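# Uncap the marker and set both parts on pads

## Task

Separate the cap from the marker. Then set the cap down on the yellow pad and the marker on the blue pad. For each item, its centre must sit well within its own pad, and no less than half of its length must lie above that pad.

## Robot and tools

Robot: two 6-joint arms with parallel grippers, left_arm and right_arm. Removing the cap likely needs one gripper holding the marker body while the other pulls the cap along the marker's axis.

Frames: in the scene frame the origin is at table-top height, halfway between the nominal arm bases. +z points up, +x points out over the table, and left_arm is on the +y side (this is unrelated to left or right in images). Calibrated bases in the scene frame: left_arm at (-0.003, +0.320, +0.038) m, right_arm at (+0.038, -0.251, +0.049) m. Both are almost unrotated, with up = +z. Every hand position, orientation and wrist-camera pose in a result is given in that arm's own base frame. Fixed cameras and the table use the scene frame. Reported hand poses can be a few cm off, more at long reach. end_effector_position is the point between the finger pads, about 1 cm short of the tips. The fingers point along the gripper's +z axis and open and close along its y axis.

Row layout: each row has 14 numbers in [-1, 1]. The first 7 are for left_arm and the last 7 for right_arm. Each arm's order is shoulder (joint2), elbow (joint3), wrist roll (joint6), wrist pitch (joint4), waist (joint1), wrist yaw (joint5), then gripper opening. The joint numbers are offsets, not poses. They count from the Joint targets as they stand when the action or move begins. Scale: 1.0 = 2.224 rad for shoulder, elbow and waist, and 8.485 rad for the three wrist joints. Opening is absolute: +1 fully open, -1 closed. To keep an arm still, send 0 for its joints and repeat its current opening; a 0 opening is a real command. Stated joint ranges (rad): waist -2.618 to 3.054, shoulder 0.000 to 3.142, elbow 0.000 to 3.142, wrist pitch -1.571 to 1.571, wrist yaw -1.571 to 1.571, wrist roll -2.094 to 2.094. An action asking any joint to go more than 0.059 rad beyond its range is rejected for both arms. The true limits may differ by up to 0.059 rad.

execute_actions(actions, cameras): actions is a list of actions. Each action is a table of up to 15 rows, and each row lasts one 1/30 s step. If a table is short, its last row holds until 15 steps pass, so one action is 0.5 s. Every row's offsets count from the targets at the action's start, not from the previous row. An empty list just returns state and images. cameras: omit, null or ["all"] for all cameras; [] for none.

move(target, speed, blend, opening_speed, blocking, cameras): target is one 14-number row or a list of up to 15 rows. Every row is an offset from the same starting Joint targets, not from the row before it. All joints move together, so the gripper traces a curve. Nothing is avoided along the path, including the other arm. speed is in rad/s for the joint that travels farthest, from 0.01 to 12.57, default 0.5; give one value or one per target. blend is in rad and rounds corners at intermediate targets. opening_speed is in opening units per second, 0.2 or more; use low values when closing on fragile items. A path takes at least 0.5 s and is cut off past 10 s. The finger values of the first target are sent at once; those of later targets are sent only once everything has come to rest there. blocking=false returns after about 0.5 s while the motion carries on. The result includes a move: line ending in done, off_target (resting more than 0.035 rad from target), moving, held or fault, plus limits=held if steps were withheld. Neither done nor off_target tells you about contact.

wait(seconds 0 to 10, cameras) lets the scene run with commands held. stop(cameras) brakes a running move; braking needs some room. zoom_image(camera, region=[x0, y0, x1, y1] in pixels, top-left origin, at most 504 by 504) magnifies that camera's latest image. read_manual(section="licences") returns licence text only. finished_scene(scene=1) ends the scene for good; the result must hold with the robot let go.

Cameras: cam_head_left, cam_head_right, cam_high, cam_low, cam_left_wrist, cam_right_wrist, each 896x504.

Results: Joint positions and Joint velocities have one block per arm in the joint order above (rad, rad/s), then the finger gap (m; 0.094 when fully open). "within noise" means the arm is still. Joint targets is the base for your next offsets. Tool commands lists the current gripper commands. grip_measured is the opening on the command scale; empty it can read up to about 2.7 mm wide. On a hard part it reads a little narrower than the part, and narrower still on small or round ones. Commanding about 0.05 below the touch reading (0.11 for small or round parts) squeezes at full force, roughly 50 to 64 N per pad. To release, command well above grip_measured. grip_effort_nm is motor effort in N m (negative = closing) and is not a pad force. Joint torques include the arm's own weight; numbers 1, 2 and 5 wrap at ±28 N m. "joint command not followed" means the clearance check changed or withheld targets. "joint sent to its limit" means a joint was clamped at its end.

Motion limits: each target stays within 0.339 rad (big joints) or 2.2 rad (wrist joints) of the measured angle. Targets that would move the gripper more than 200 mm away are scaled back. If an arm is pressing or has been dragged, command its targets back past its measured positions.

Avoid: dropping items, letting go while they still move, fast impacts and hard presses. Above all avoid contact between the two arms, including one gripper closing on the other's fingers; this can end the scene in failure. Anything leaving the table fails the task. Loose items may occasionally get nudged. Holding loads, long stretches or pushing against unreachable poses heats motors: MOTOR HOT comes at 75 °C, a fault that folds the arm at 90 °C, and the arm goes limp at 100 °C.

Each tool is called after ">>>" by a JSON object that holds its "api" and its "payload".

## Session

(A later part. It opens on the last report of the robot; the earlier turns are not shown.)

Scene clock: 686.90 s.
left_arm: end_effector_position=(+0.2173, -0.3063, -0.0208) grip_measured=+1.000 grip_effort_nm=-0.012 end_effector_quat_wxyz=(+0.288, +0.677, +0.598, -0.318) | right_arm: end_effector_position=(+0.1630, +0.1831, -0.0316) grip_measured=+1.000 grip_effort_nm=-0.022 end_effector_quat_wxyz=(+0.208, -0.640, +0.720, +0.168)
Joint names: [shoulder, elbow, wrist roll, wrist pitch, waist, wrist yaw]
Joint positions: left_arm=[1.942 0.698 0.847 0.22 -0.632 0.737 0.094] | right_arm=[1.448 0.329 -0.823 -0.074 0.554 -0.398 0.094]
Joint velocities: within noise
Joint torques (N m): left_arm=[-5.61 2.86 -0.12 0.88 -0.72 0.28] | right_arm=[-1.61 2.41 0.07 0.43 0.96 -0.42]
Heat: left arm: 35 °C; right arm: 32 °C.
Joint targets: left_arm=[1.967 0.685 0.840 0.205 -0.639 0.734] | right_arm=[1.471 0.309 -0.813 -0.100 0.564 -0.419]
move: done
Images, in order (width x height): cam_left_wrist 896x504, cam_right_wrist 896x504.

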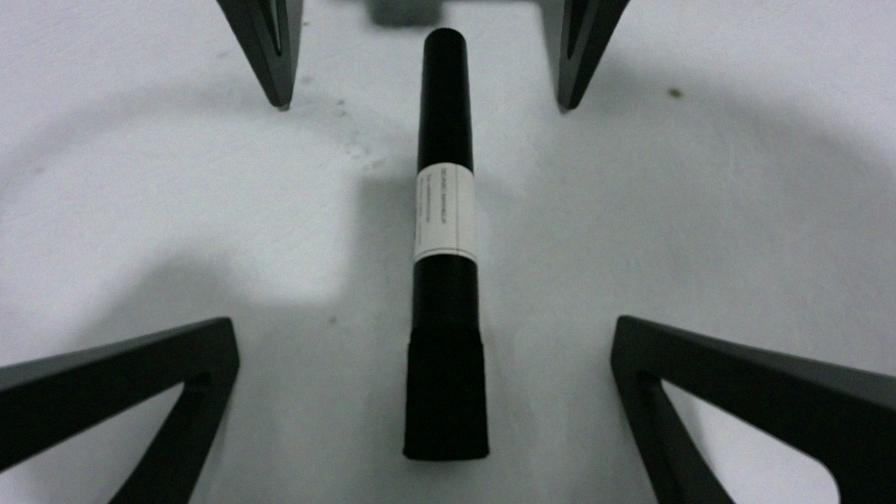

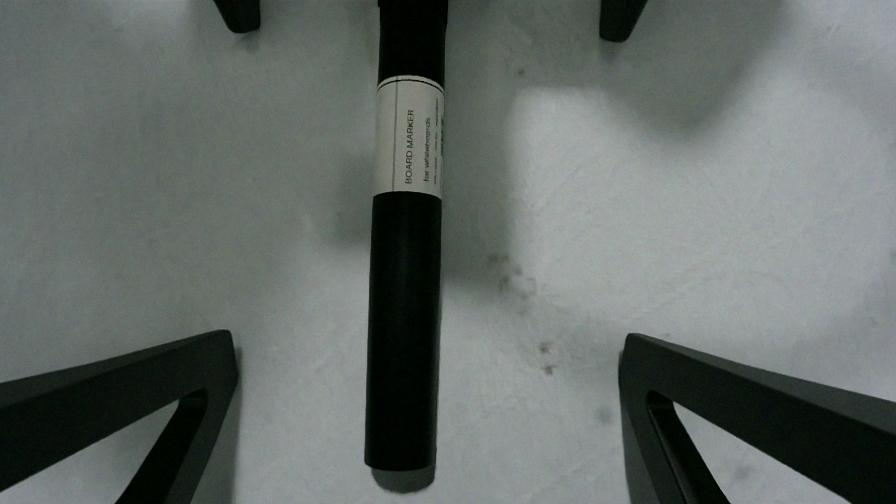

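>>> {"api": "move", "payload": {"target": [0.0, 0.0, 0.0, 0.0, 0.0, 0.0, 1.0, 0.0, 0.0, 0.0, 0.0, 0.0, 0.0, -0.85], "opening_speed": 1.2, "cameras": ["cam_low", "cam_left_wrist", "cam_right_wrist"]}}

Scene clock: 722.73 s.
left_arm: end_effector_position=(+0.2173, -0.3063, -0.0208) grip_measured=+1.000 grip_effort_nm=-0.007 end_effector_quat_wxyz=(+0.288, +0.677, +0.598, -0.318) | right_arm: end_effector_position=(+0.1619, +0.1840, -0.0316) grip_measured=-0.677 grip_effort_nm=-1.043 end_effector_quat_wxyz=(+0.207, -0.639, +0.720, +0.172)
Joint names: [shoulder, elbow, wrist roll, wrist pitch, waist, wrist yaw]
Joint positions: left_arm=[1.942 0.698 0.847 0.22 -0.632 0.737 0.094] | right_arm=[1.45 0.329 -0.82 -0.074 0.554 -0.406 0.015]
Joint velocities: within noise
Joint torques (N m): left_arm=[-5.46 2.74 -0.1 0.87 -0.81 0.28] | right_arm=[-1.76 2.37 0.07 0.4 0.98 -0.35]
Heat: left arm: 34 °C; right arm: 30 °C.
Joint targets: left_arm=[1.967 0.685 0.840 0.205 -0.639 0.734] | right_arm=[1.471 0.309 -0.813 -0.100 0.564 -0.419]
move: done
Images, in order (width x height): cam_low 896x504, cam_left_wrist 896x504, cam_right_wrist 896x504.

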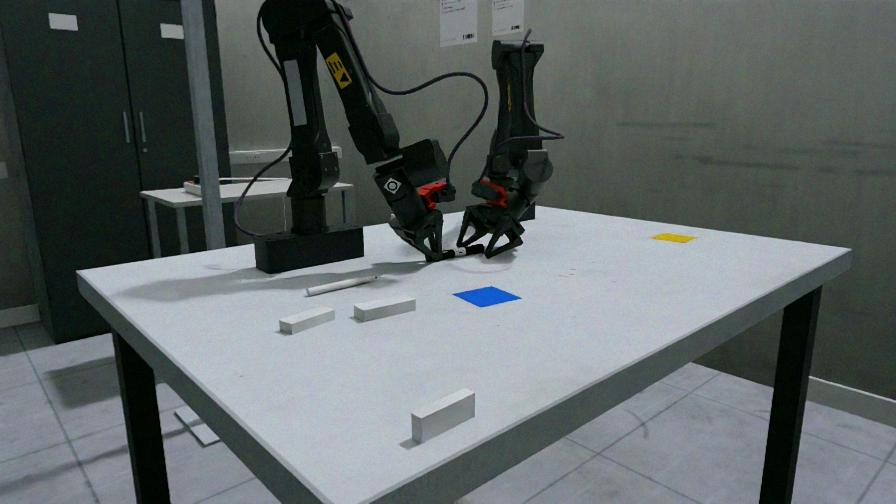

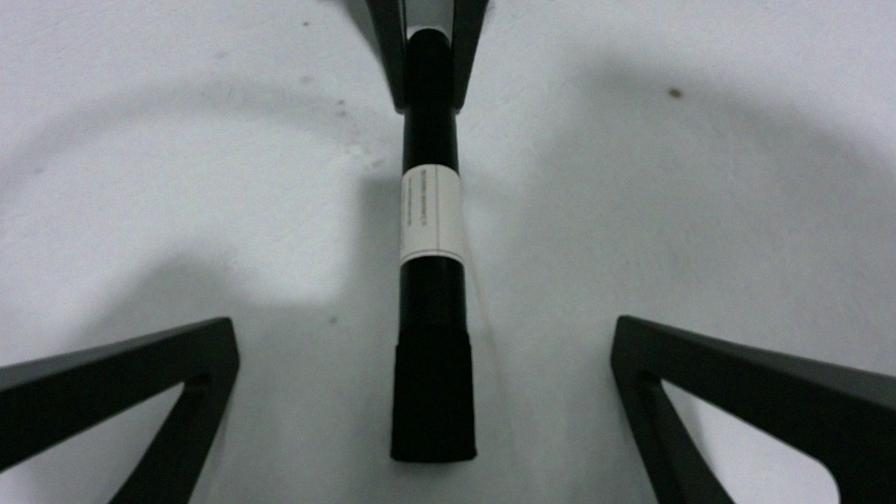

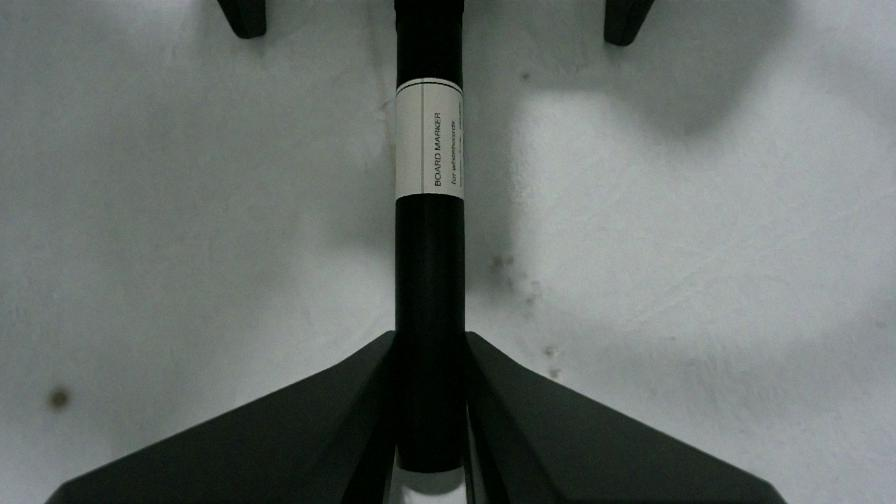

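>>> {"api": "move", "payload": {"target": [0.0, 0.0, 0.0, 0.0, 0.0, 0.0, -0.85, 0.0, 0.0, 0.0, 0.0, 0.0, 0.0, -0.85], "opening_speed": 1.2, "cameras": ["cam_low", "cam_left_wrist", "cam_right_wrist"]}}

Scene clock: 732.27 s.
left_arm: end_effector_position=(+0.2172, -0.3064, -0.0207) grip_measured=-0.643 grip_effort_nm=-1.038 end_effector_quat_wxyz=(+0.288, +0.677, +0.598, -0.318) | right_arm: end_effector_position=(+0.1619, +0.1840, -0.0316) grip_measured=-0.677 grip_effort_nm=-1.043 end_effector_quat_wxyz=(+0.207, -0.638, +0.722, +0.172)
Joint names: [shoulder, elbow, wrist roll, wrist pitch, waist, wrist yaw]
Joint positions: left_arm=[1.942 0.698 0.847 0.22 -0.632 0.739 0.017] | right_arm=[1.45 0.329 -0.815 -0.074 0.554 -0.406 0.015]
Joint velocities: within noise
Joint torques (N m): left_arm=[-5.6 2.78 -0.06 0.86 -0.68 0.26] | right_arm=[-1.78 2.4 -0.01 0.43 0.92 -0.35]
Heat: left arm: 33 °C; right arm: 30 °C.
Joint targets: left_arm=[1.967 0.685 0.840 0.205 -0.639 0.734] | right_arm=[1.471 0.309 -0.813 -0.101 0.564 -0.419]
move: done
Images, in order (width x height): cam_low 896x504, cam_left_wrist 896x504, cam_right_wrist 896x504.

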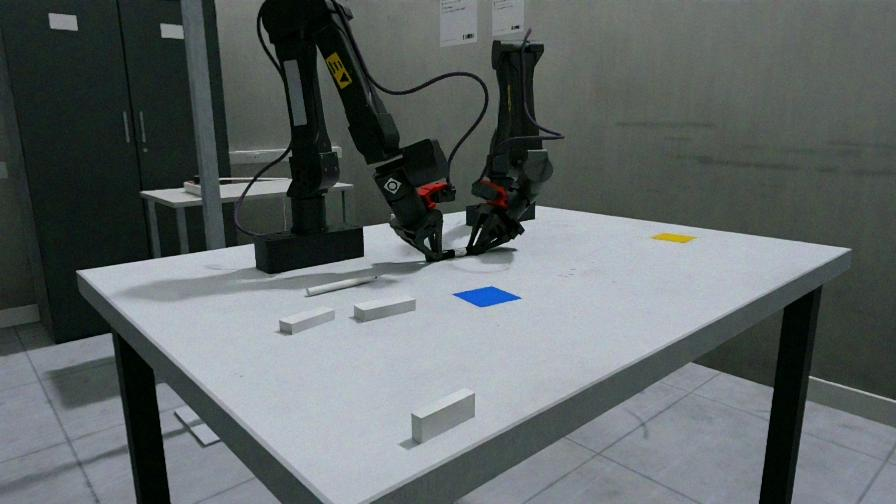

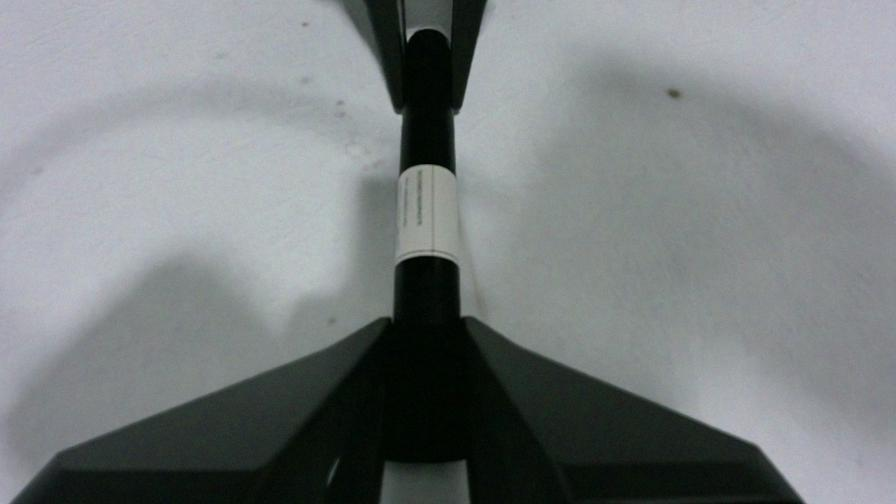

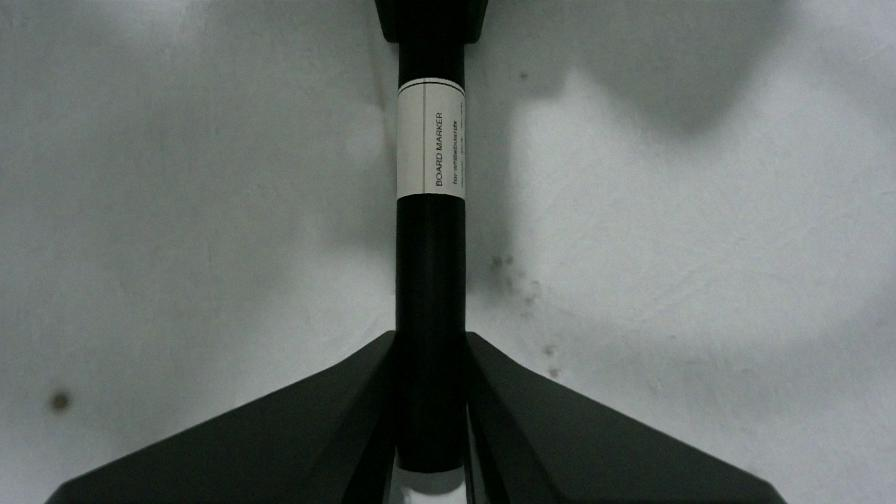

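>>> {"api": "zoom_image", "payload": {"camera": "cam_left_wrist", "region": [340, 240, 520, 400]}}

>>> {"api": "zoom_image", "payload": {"camera": "cam_right_wrist", "region": [340, 0, 520, 120]}}

Scaled by 2.800.

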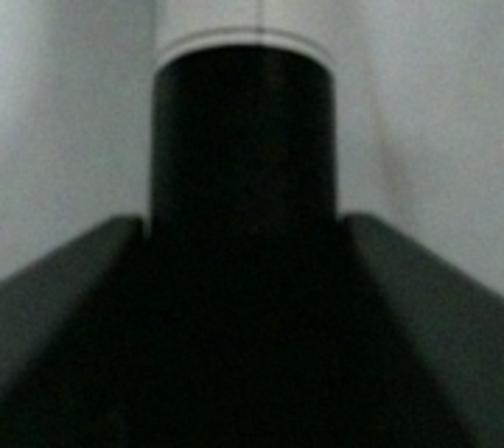

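Scaled by 2.800.

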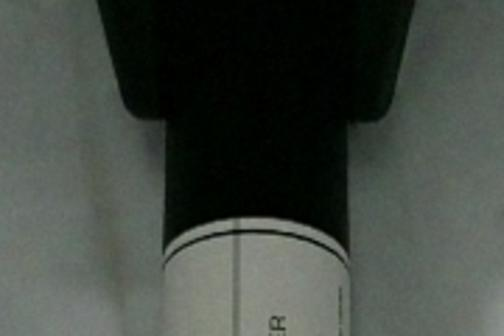

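>>> {"api": "move", "payload": {"target": [[-0.0202, 0, 0, 0, 0, 0, -0.85, -0.008, 0, 0, 0, 0, 0, -0.85], [-0.0409, -0.018, 0.02074, -0.01202, 0.0645, 0.01108, -0.85, -0.008, 0, 0, 0, 0, 0, -0.85]], "speed": 0.2, "cameras": ["cam_low", "cam_head_left", "cam_left_wrist", "cam_right_wrist"]}}

Scene clock: 790.70 s.
left_arm: end_effector_position=(+0.2190, -0.2838, -0.0075) grip_measured=-0.643 grip_effort_nm=-1.038 end_effector_quat_wxyz=(+0.307, +0.681, +0.570, -0.341) | right_arm: end_effector_position=(+0.1653, +0.1996, -0.0223) grip_measured=-0.677 grip_effort_nm=-1.043 end_effector_quat_wxyz=(+0.237, -0.641, +0.704, +0.194)
Joint names: [shoulder, elbow, wrist roll, wrist pitch, waist, wrist yaw]
Joint positions: left_arm=[1.902 0.672 0.989 0.152 -0.532 0.855 0.017] | right_arm=[1.45 0.329 -0.805 -0.009 0.568 -0.455 0.015]
Joint velocities: within noise
Joint torques (N m): left_arm=[-9.2 1.48 0.27 0.4 3.34 0.07] | right_arm=[-3.18 2.55 -0.12 -0.08 -0.38 0.12]
Heat: left arm: 34 °C; right arm: 30 °C.
Joint targets: left_arm=[1.875 0.645 1.016 0.102 -0.496 0.828] | right_arm=[1.453 0.309 -0.813 -0.101 0.564 -0.419]
move: off_target (left_arm, right_arm); left_arm: the wrist pitch is farthest, 0.049 rad from its target; right_arm: the wrist pitch is farthest, 0.092 rad from its target
Images, in order (width x height): cam_head_left 896x504, cam_low 896x504, cam_left_wrist 896x504, cam_right_wrist 896x504.

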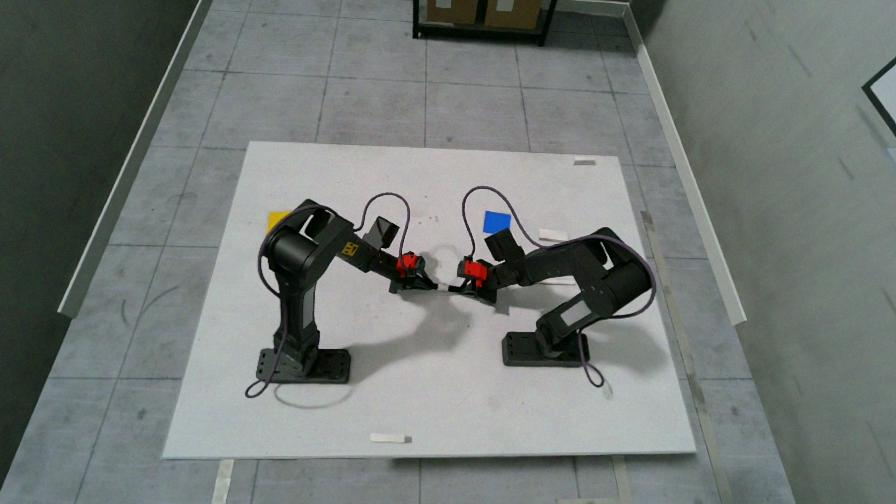

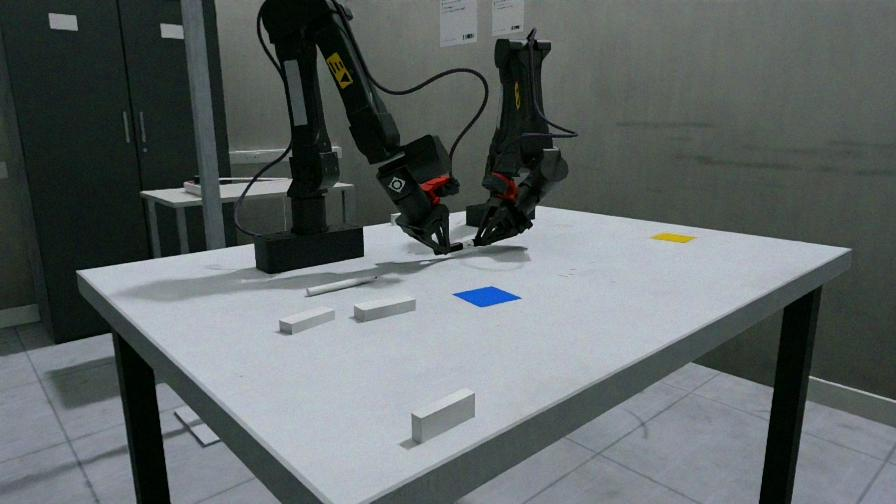

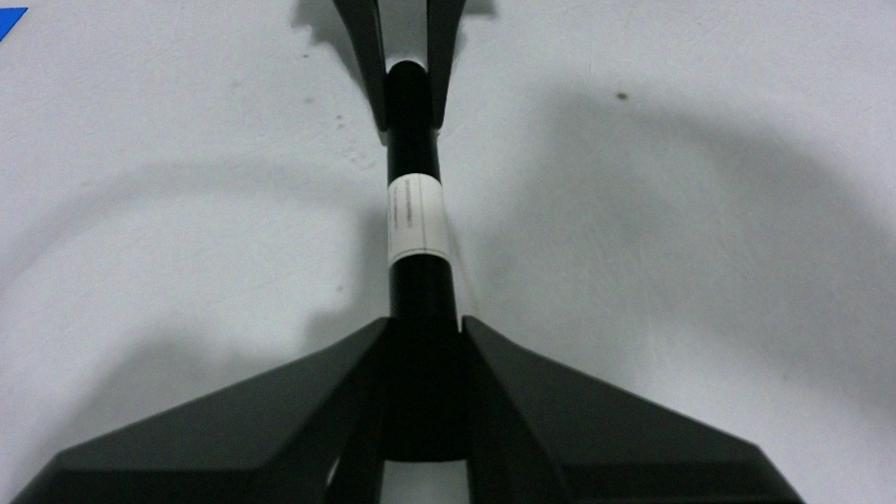

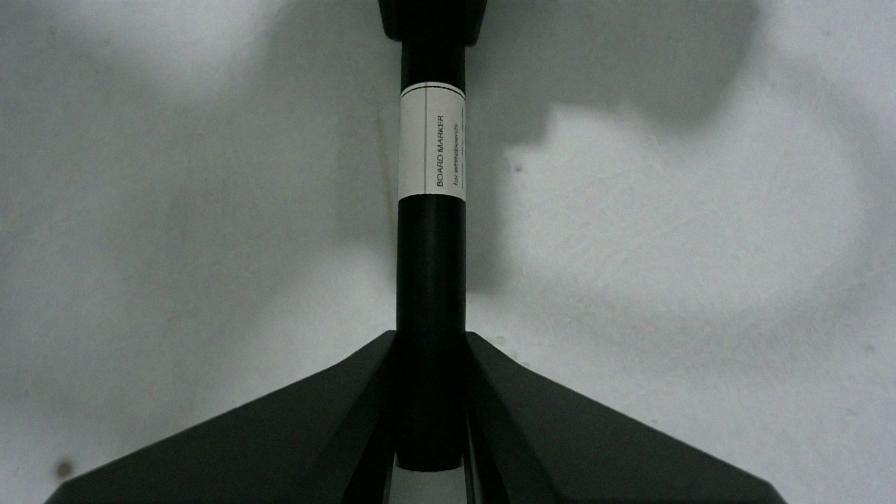

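>>> {"api": "move", "payload": {"target": [-0.0352, 0.002, 0.01723, -0.02233, 0.04789, 0.00467, -0.85, -0.098, -0.0018, -0.02227, -0.03005, -0.09955, -0.00931, -0.85], "speed": 0.25, "cameras": ["cam_low", "cam_head_left", "cam_left_wrist", "cam_right_wrist"]}}

Scene clock: 851.63 s.
left_arm: end_effector_position=(+0.2247, -0.2803, +0.0336) grip_measured=-0.643 grip_effort_nm=-1.038 end_effector_quat_wxyz=(+0.359, +0.695, +0.511, -0.356) | right_arm: end_effector_position=(+0.1719, +0.1945, +0.0275) grip_measured=-0.677 grip_effort_nm=-1.043 end_effector_quat_wxyz=(-0.316, +0.641, -0.657, -0.239)
Joint names: [shoulder, elbow, wrist roll, wrist pitch, waist, wrist yaw]
Joint positions: left_arm=[1.806 0.689 1.116 0.07 -0.476 0.972 0.017] | right_arm=[1.244 0.329 -0.964 -0.147 0.403 -0.668 0.015]
Joint velocities: within noise
Joint torques (N m): left_arm=[-7.3 1.1 0.5 -0.81 8.06 -0.77] | right_arm=[-3.19 2.85 -0.48 -1.11 -5.81 1.44]
Heat: left arm: 36 °C; right arm: 29 °C.
Joint targets: left_arm=[1.797 0.650 1.162 -0.087 -0.389 0.868] | right_arm=[1.235 0.305 -1.002 -0.356 0.342 -0.498]
move: off_target (left_arm, right_arm); left_arm: the wrist pitch is farthest, 0.158 rad from its target; right_arm: the wrist pitch is farthest, 0.209 rad from its target
Images, in order (width x height): cam_head_left 896x504, cam_low 896x504, cam_left_wrist 896x504, cam_right_wrist 896x504.

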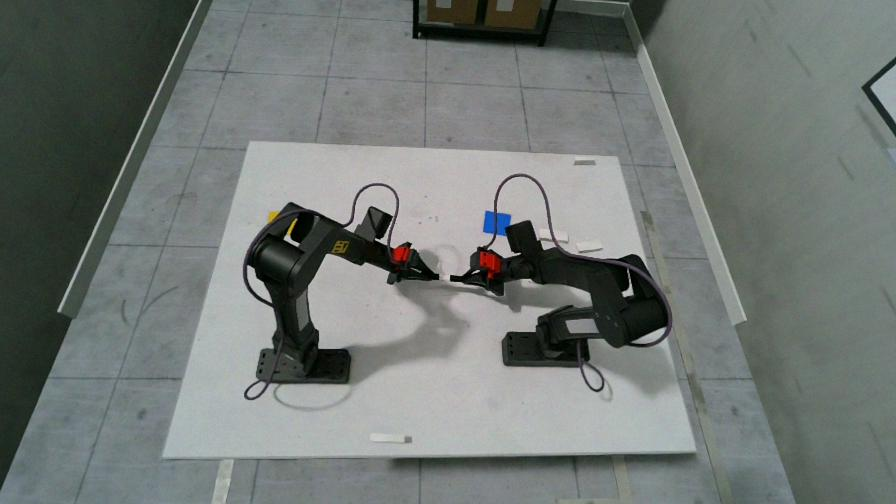

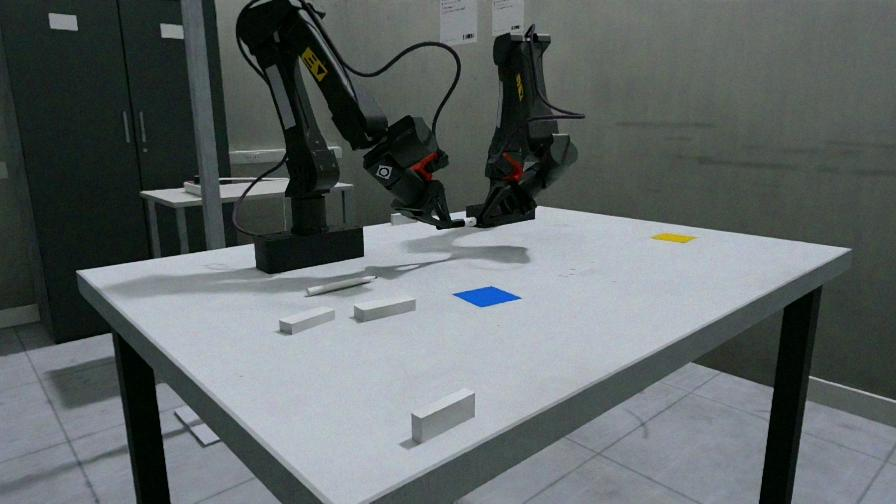

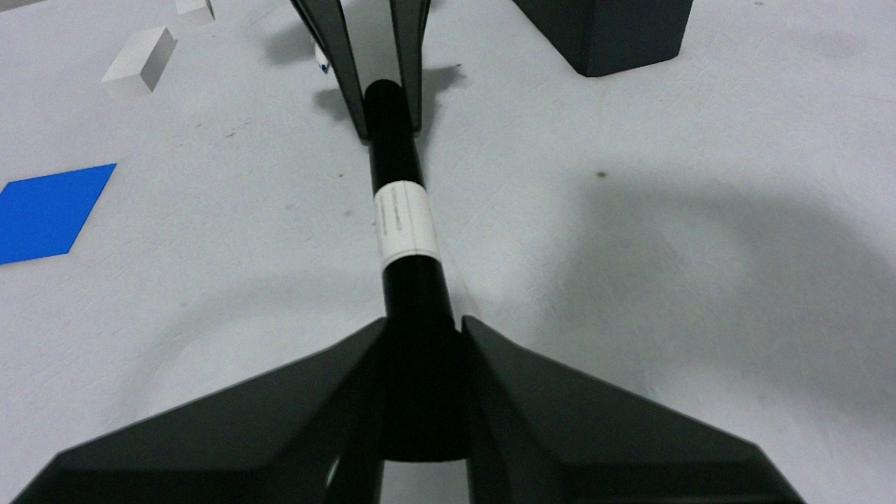

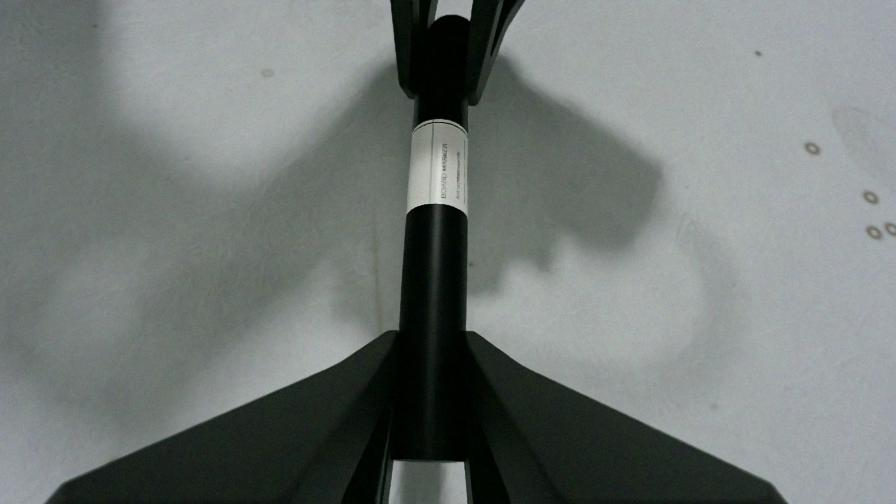

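>>> {"api": "zoom_image", "payload": {"camera": "cam_right_wrist", "region": [360, 0, 540, 220]}}

>>> {"api": "zoom_image", "payload": {"camera": "cam_left_wrist", "region": [330, 170, 500, 470]}}

Scaled by 2.291.

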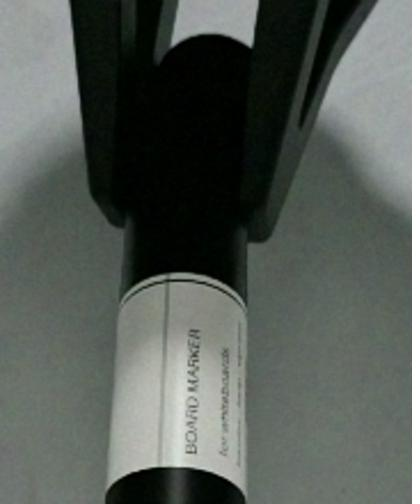

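Scaled by 1.680.

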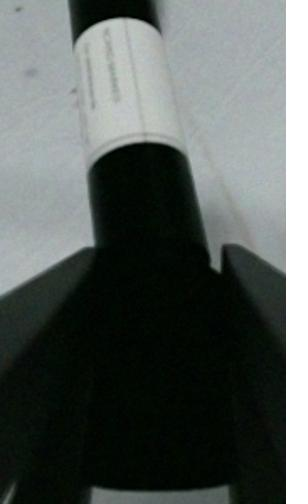

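>>> {"api": "move", "payload": {"target": [-0.0126, -0.0171, 0.0059, 0.0, 0.0486, 0.0071, -0.9, -0.0495, -0.0274, -0.0059, 0.0, -0.0944, -0.0059, -0.9], "speed": 0.2, "cameras": ["cam_low", "cam_head_left", "cam_left_wrist", "cam_right_wrist"]}}

Scene clock: 959.97 s.
left_arm: end_effector_position=(+0.2306, -0.2815, +0.0602) grip_measured=-0.643 grip_effort_nm=-1.033 end_effector_quat_wxyz=(+0.413, +0.697, +0.458, -0.366) | right_arm: end_effector_position=(+0.1776, +0.1862, +0.0599) grip_measured=-0.677 grip_effort_nm=-1.043 end_effector_quat_wxyz=(-0.394, +0.617, -0.625, -0.272)
Joint names: [shoulder, elbow, wrist roll, wrist pitch, waist, wrist yaw]
Joint positions: left_arm=[1.776 0.689 1.169 0.121 -0.442 1.074 0.017] | right_arm=[1.135 0.294 -1.037 -0.151 0.248 -0.867 0.015]
Joint velocities: within noise
Joint torques (N m): left_arm=[-7.19 -2.3 0.41 -1.32 14.97 -1.27] | right_arm=[-2.65 1.18 -0.18 -1.05 -10.96 2.93]
Heat: left arm: 37 °C; right arm: 31 °C.
Joint targets: left_arm=[1.769 0.612 1.212 -0.087 -0.281 0.928] | right_arm=[1.125 0.244 -1.052 -0.355 0.132 -0.548]
move: off_target (left_arm, right_arm); left_arm: the wrist pitch is farthest, 0.208 rad from its target; right_arm: the wrist yaw is farthest, 0.319 rad from its target
Images, in order (width x height): cam_head_left 896x504, cam_low 896x504, cam_left_wrist 896x504, cam_right_wrist 896x504.

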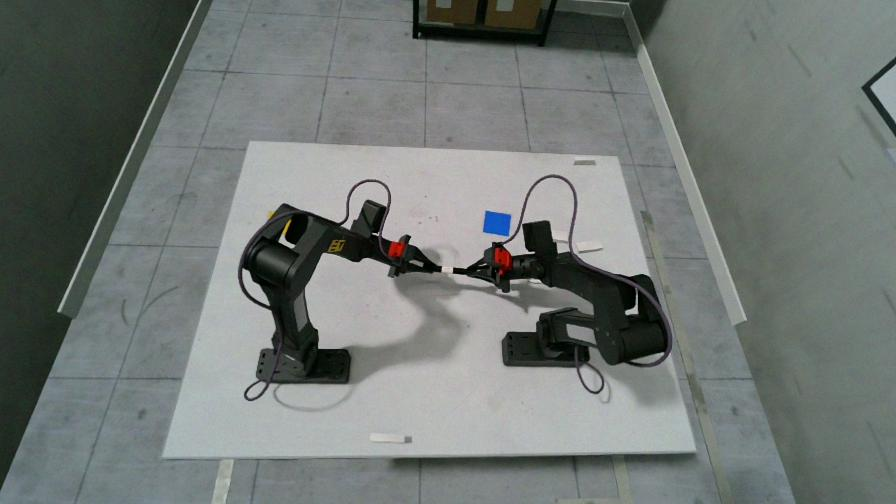

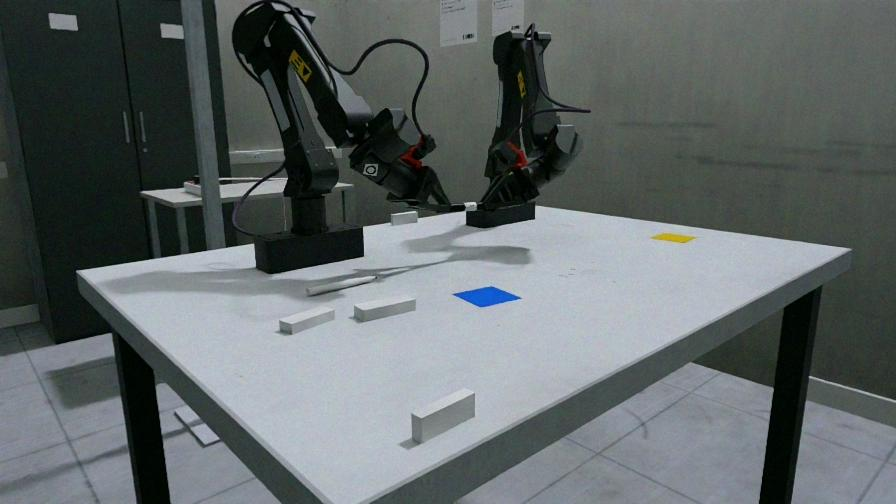

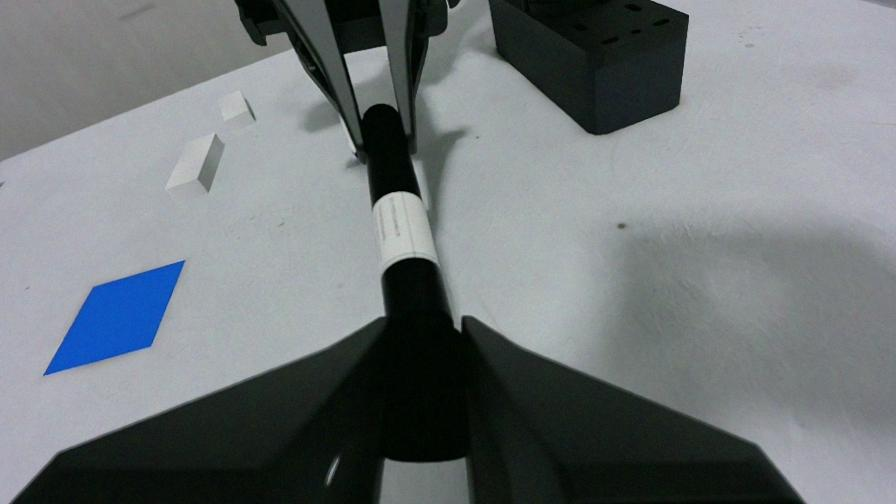

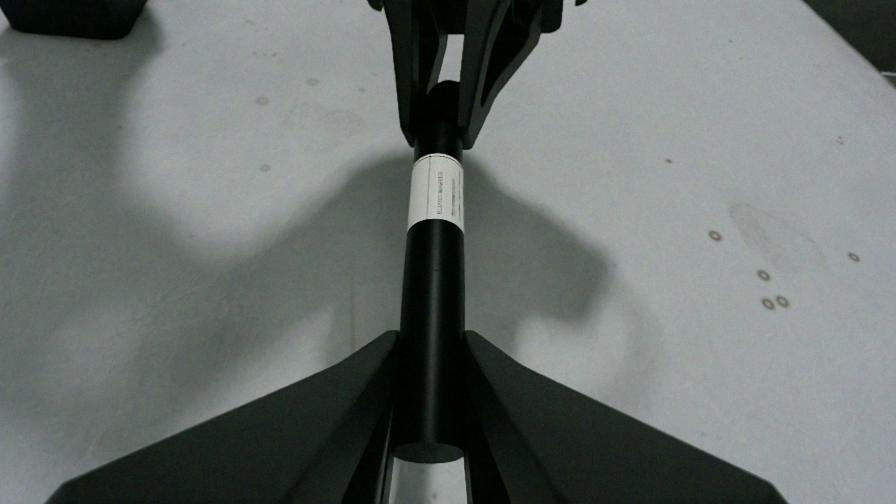

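>>> {"api": "zoom_image", "payload": {"camera": "cam_right_wrist", "region": [370, 60, 510, 260]}}

>>> {"api": "zoom_image", "payload": {"camera": "cam_left_wrist", "region": [340, 180, 480, 350]}}

>>> {"api": "zoom_image", "payload": {"camera": "cam_low", "region": [400, 160, 540, 240]}}

Scaled by 2.520.

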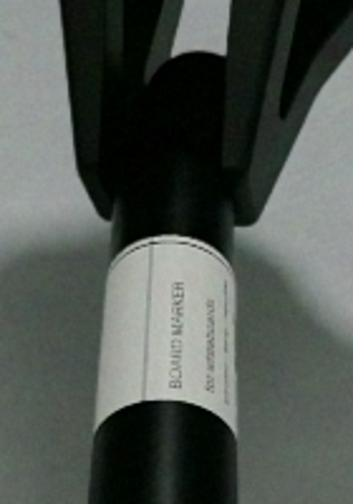

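Scaled by 2.965.

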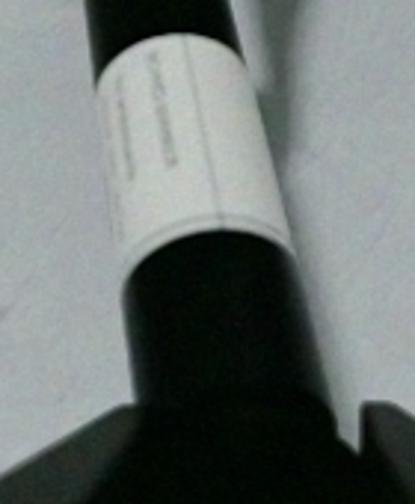

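Scaled by 3.600.

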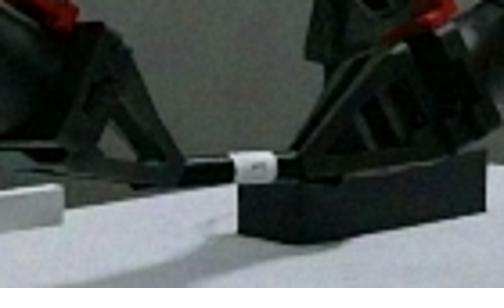

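>>> {"api": "zoom_image", "payload": {"camera": "cam_right_wrist", "region": [400, 70, 480, 170]}}

>>> {"api": "zoom_image", "payload": {"camera": "cam_left_wrist", "region": [370, 250, 480, 350]}}

Scaled by 5.040.

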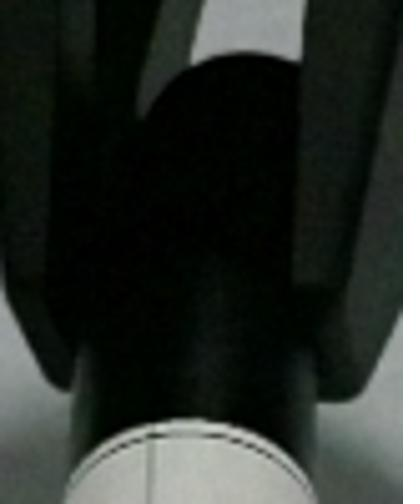

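Scaled by 4.582.

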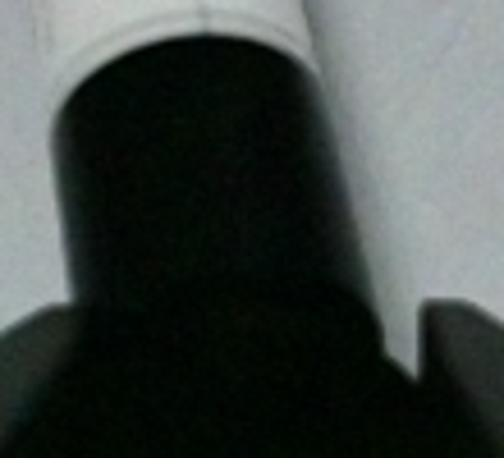

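>>> {"api": "move", "payload": {"target": [0.04164, 0.16317, -0.01804, -0.01633, -0.04429, 0.01025, -0.9, 0.17446, 0.09492, 0.02408, 0.06034, 0.05643, -0.05353, -0.9], "speed": 0.4, "cameras": ["cam_low", "cam_head_left", "cam_left_wrist", "cam_right_wrist"]}}

Scene clock: 1240.00 s.
left_arm: end_effector_position=(+0.2813, -0.2728, +0.0652) grip_measured=-0.643 grip_effort_nm=-1.028 end_effector_quat_wxyz=(+0.339, +0.648, +0.571, -0.372) | right_arm: end_effector_position=(+0.2250, +0.2089, +0.0530) grip_measured=-0.677 grip_effort_nm=-1.043 end_effector_quat_wxyz=(+0.385, -0.563, +0.647, +0.340)
Joint names: [shoulder, elbow, wrist roll, wrist pitch, waist, wrist yaw]
Joint positions: left_arm=[1.849 0.943 1.071 -0.221 -0.382 0.993 0.017] | right_arm=[1.503 0.426 -0.859 0.113 0.249 -0.959 0.015]
Joint velocities: within noise
Joint torques (N m): left_arm=[-6.9 8.38 -0.13 0.83 0.23 0.65] | right_arm=[-3.3 6.8 0.08 1.27 0.85 -0.78]
Heat: left arm: 40 °C; right arm: 64 °C.
Joint targets: left_arm=[1.862 0.975 1.059 -0.225 -0.380 1.015] | right_arm=[1.513 0.455 -0.848 0.157 0.258 -1.002]
move: off_target (right_arm); right_arm: the wrist pitch is farthest, 0.044 rad from its target
Images, in order (width x height): cam_head_left 896x504, cam_low 896x504, cam_left_wrist 896x504, cam_right_wrist 896x504.

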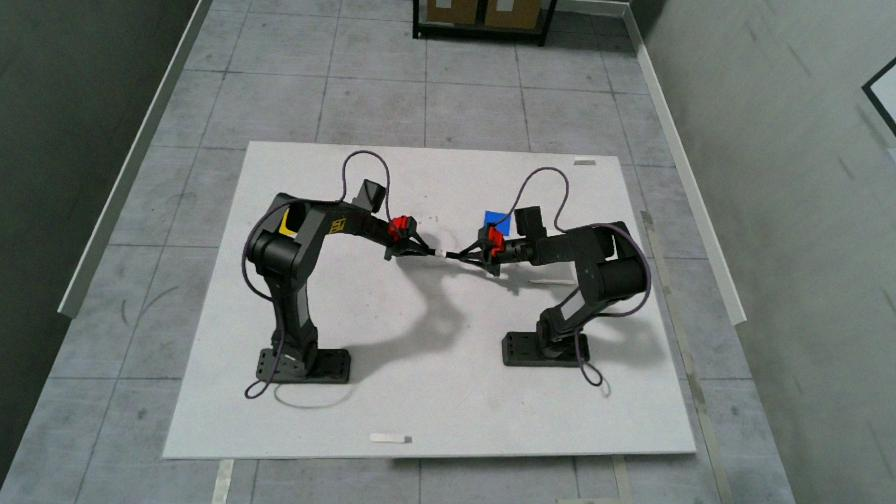

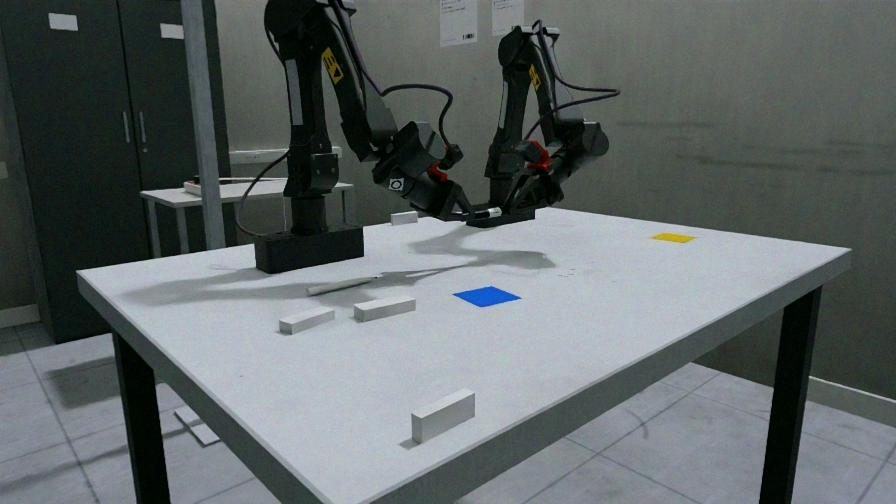

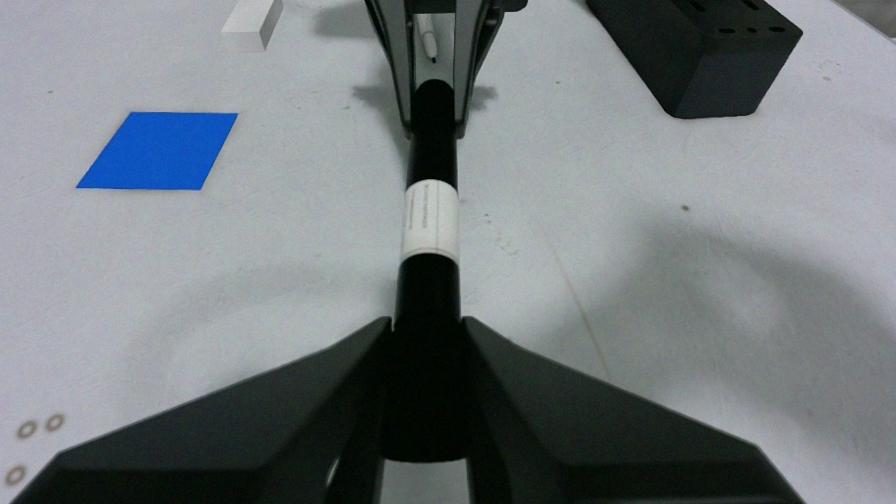

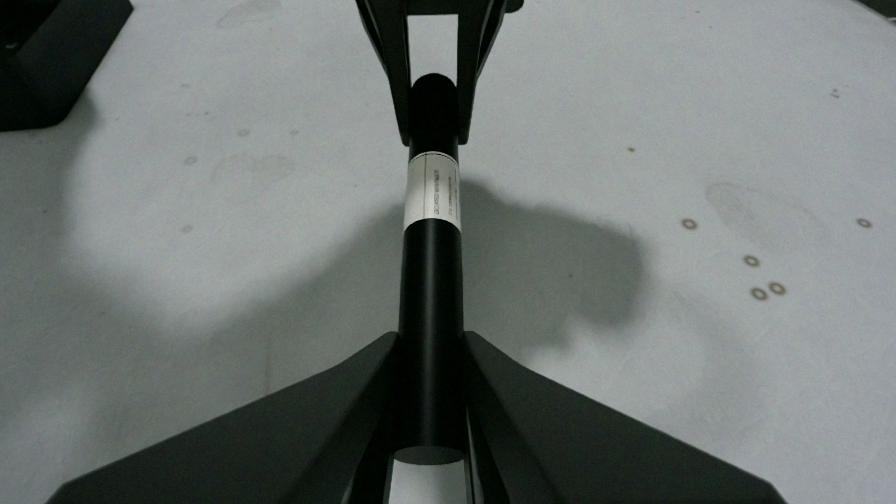

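>>> {"api": "move", "payload": {"target": [[0.0024, -0.0131, 0.0, -0.01361, 0.053, -0.02874, -0.95, 0.004, -0.0198, 0.0, -0.01803, -0.0337, 0.02334, -0.95], [0.0044, -0.024, 0.0, -0.02495, 0.0972, -0.0527, -0.95, 0.0074, -0.0364, 0.0, -0.0331, -0.0618, 0.0428, -0.95]], "speed": 0.3, "cameras": ["cam_low", "cam_head_left", "cam_left_wrist", "cam_right_wrist"]}}

Scene clock: 1280.80 s.
left_arm: end_effector_position=(+0.3176, -0.1475, -0.0044) grip_measured=-0.643 grip_effort_nm=-1.038 end_effector_quat_wxyz=(+0.211, +0.576, +0.764, -0.200) | right_arm: end_effector_position=(+0.2204, +0.1429, -0.0088) grip_measured=-0.677 grip_effort_nm=-1.043 end_effector_quat_wxyz=(+0.271, -0.488, +0.792, +0.249)
Joint names: [shoulder, elbow, wrist roll, wrist pitch, waist, wrist yaw]
Joint positions: left_arm=[1.86 0.936 1.064 -0.433 -0.167 0.554 0.017] | right_arm=[1.513 0.39 -0.849 -0.093 0.131 -0.679 0.015]
Joint velocities: within noise
Joint torques (N m): left_arm=[-6.67 3.74 -0.07 0.53 0.21 0.43] | right_arm=[-2.47 2.66 -0.02 0.3 -0.99 0.07]
Heat: left arm: 38 °C; right arm: 51 °C.
Joint targets: left_arm=[1.871 0.921 1.059 -0.437 -0.164 0.568] | right_arm=[1.530 0.374 -0.848 -0.124 0.120 -0.639]
move: off_target (right_arm); right_arm: the wrist yaw is farthest, 0.040 rad from its target
Images, in order (width x height): cam_head_left 896x504, cam_low 896x504, cam_left_wrist 896x504, cam_right_wrist 896x504.

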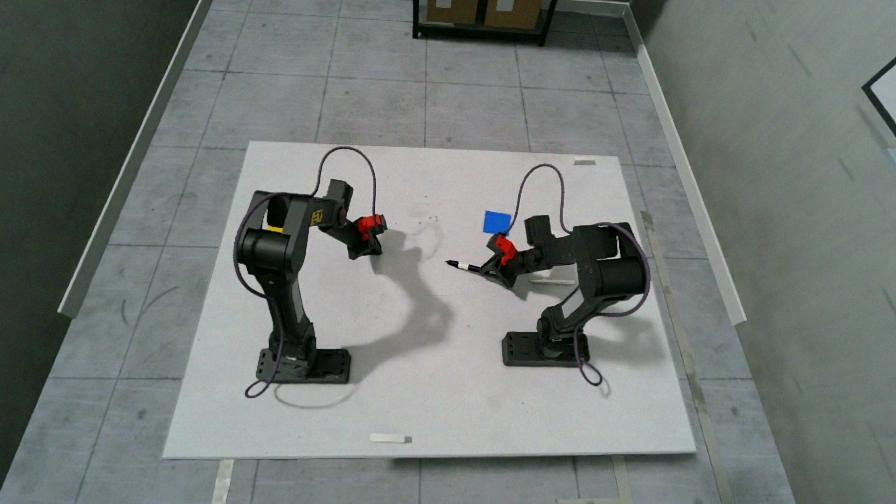

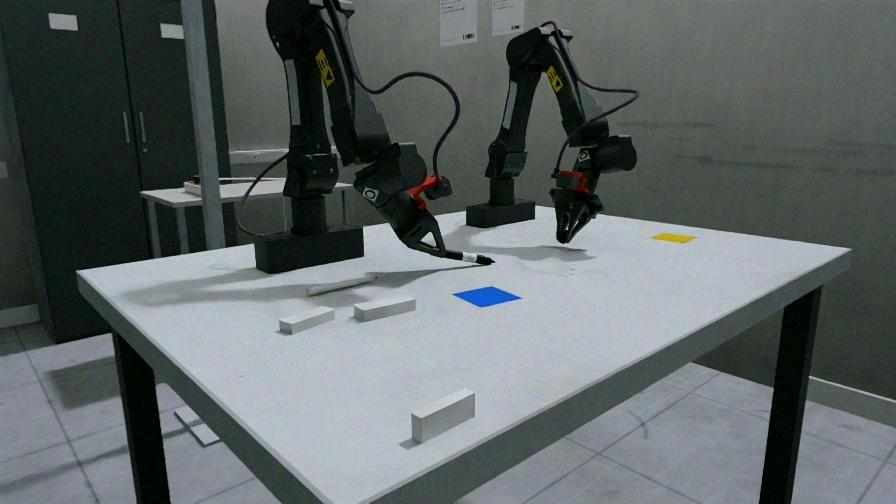

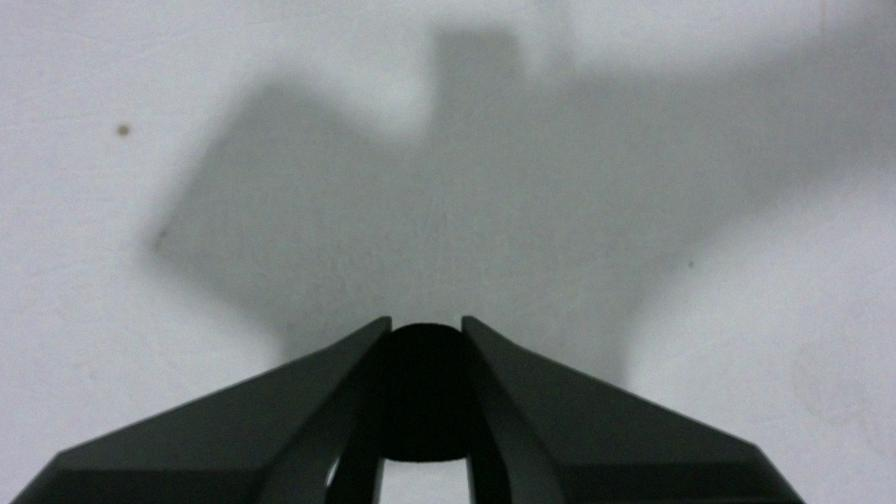

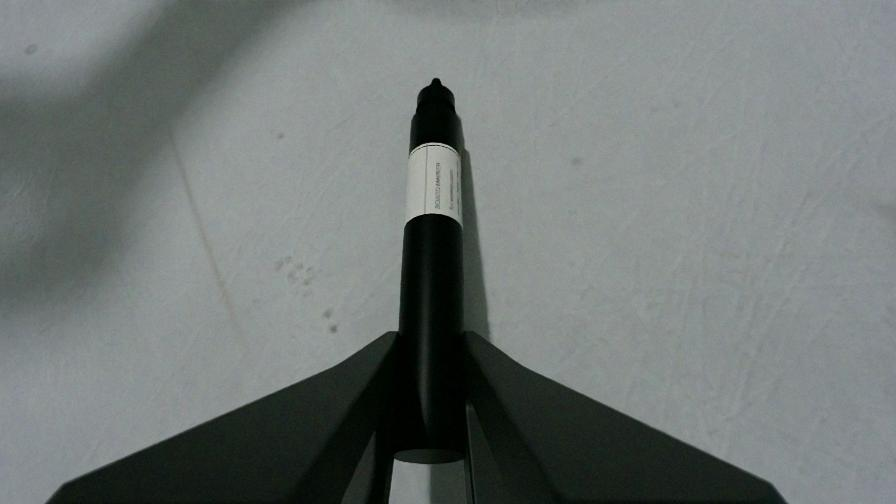

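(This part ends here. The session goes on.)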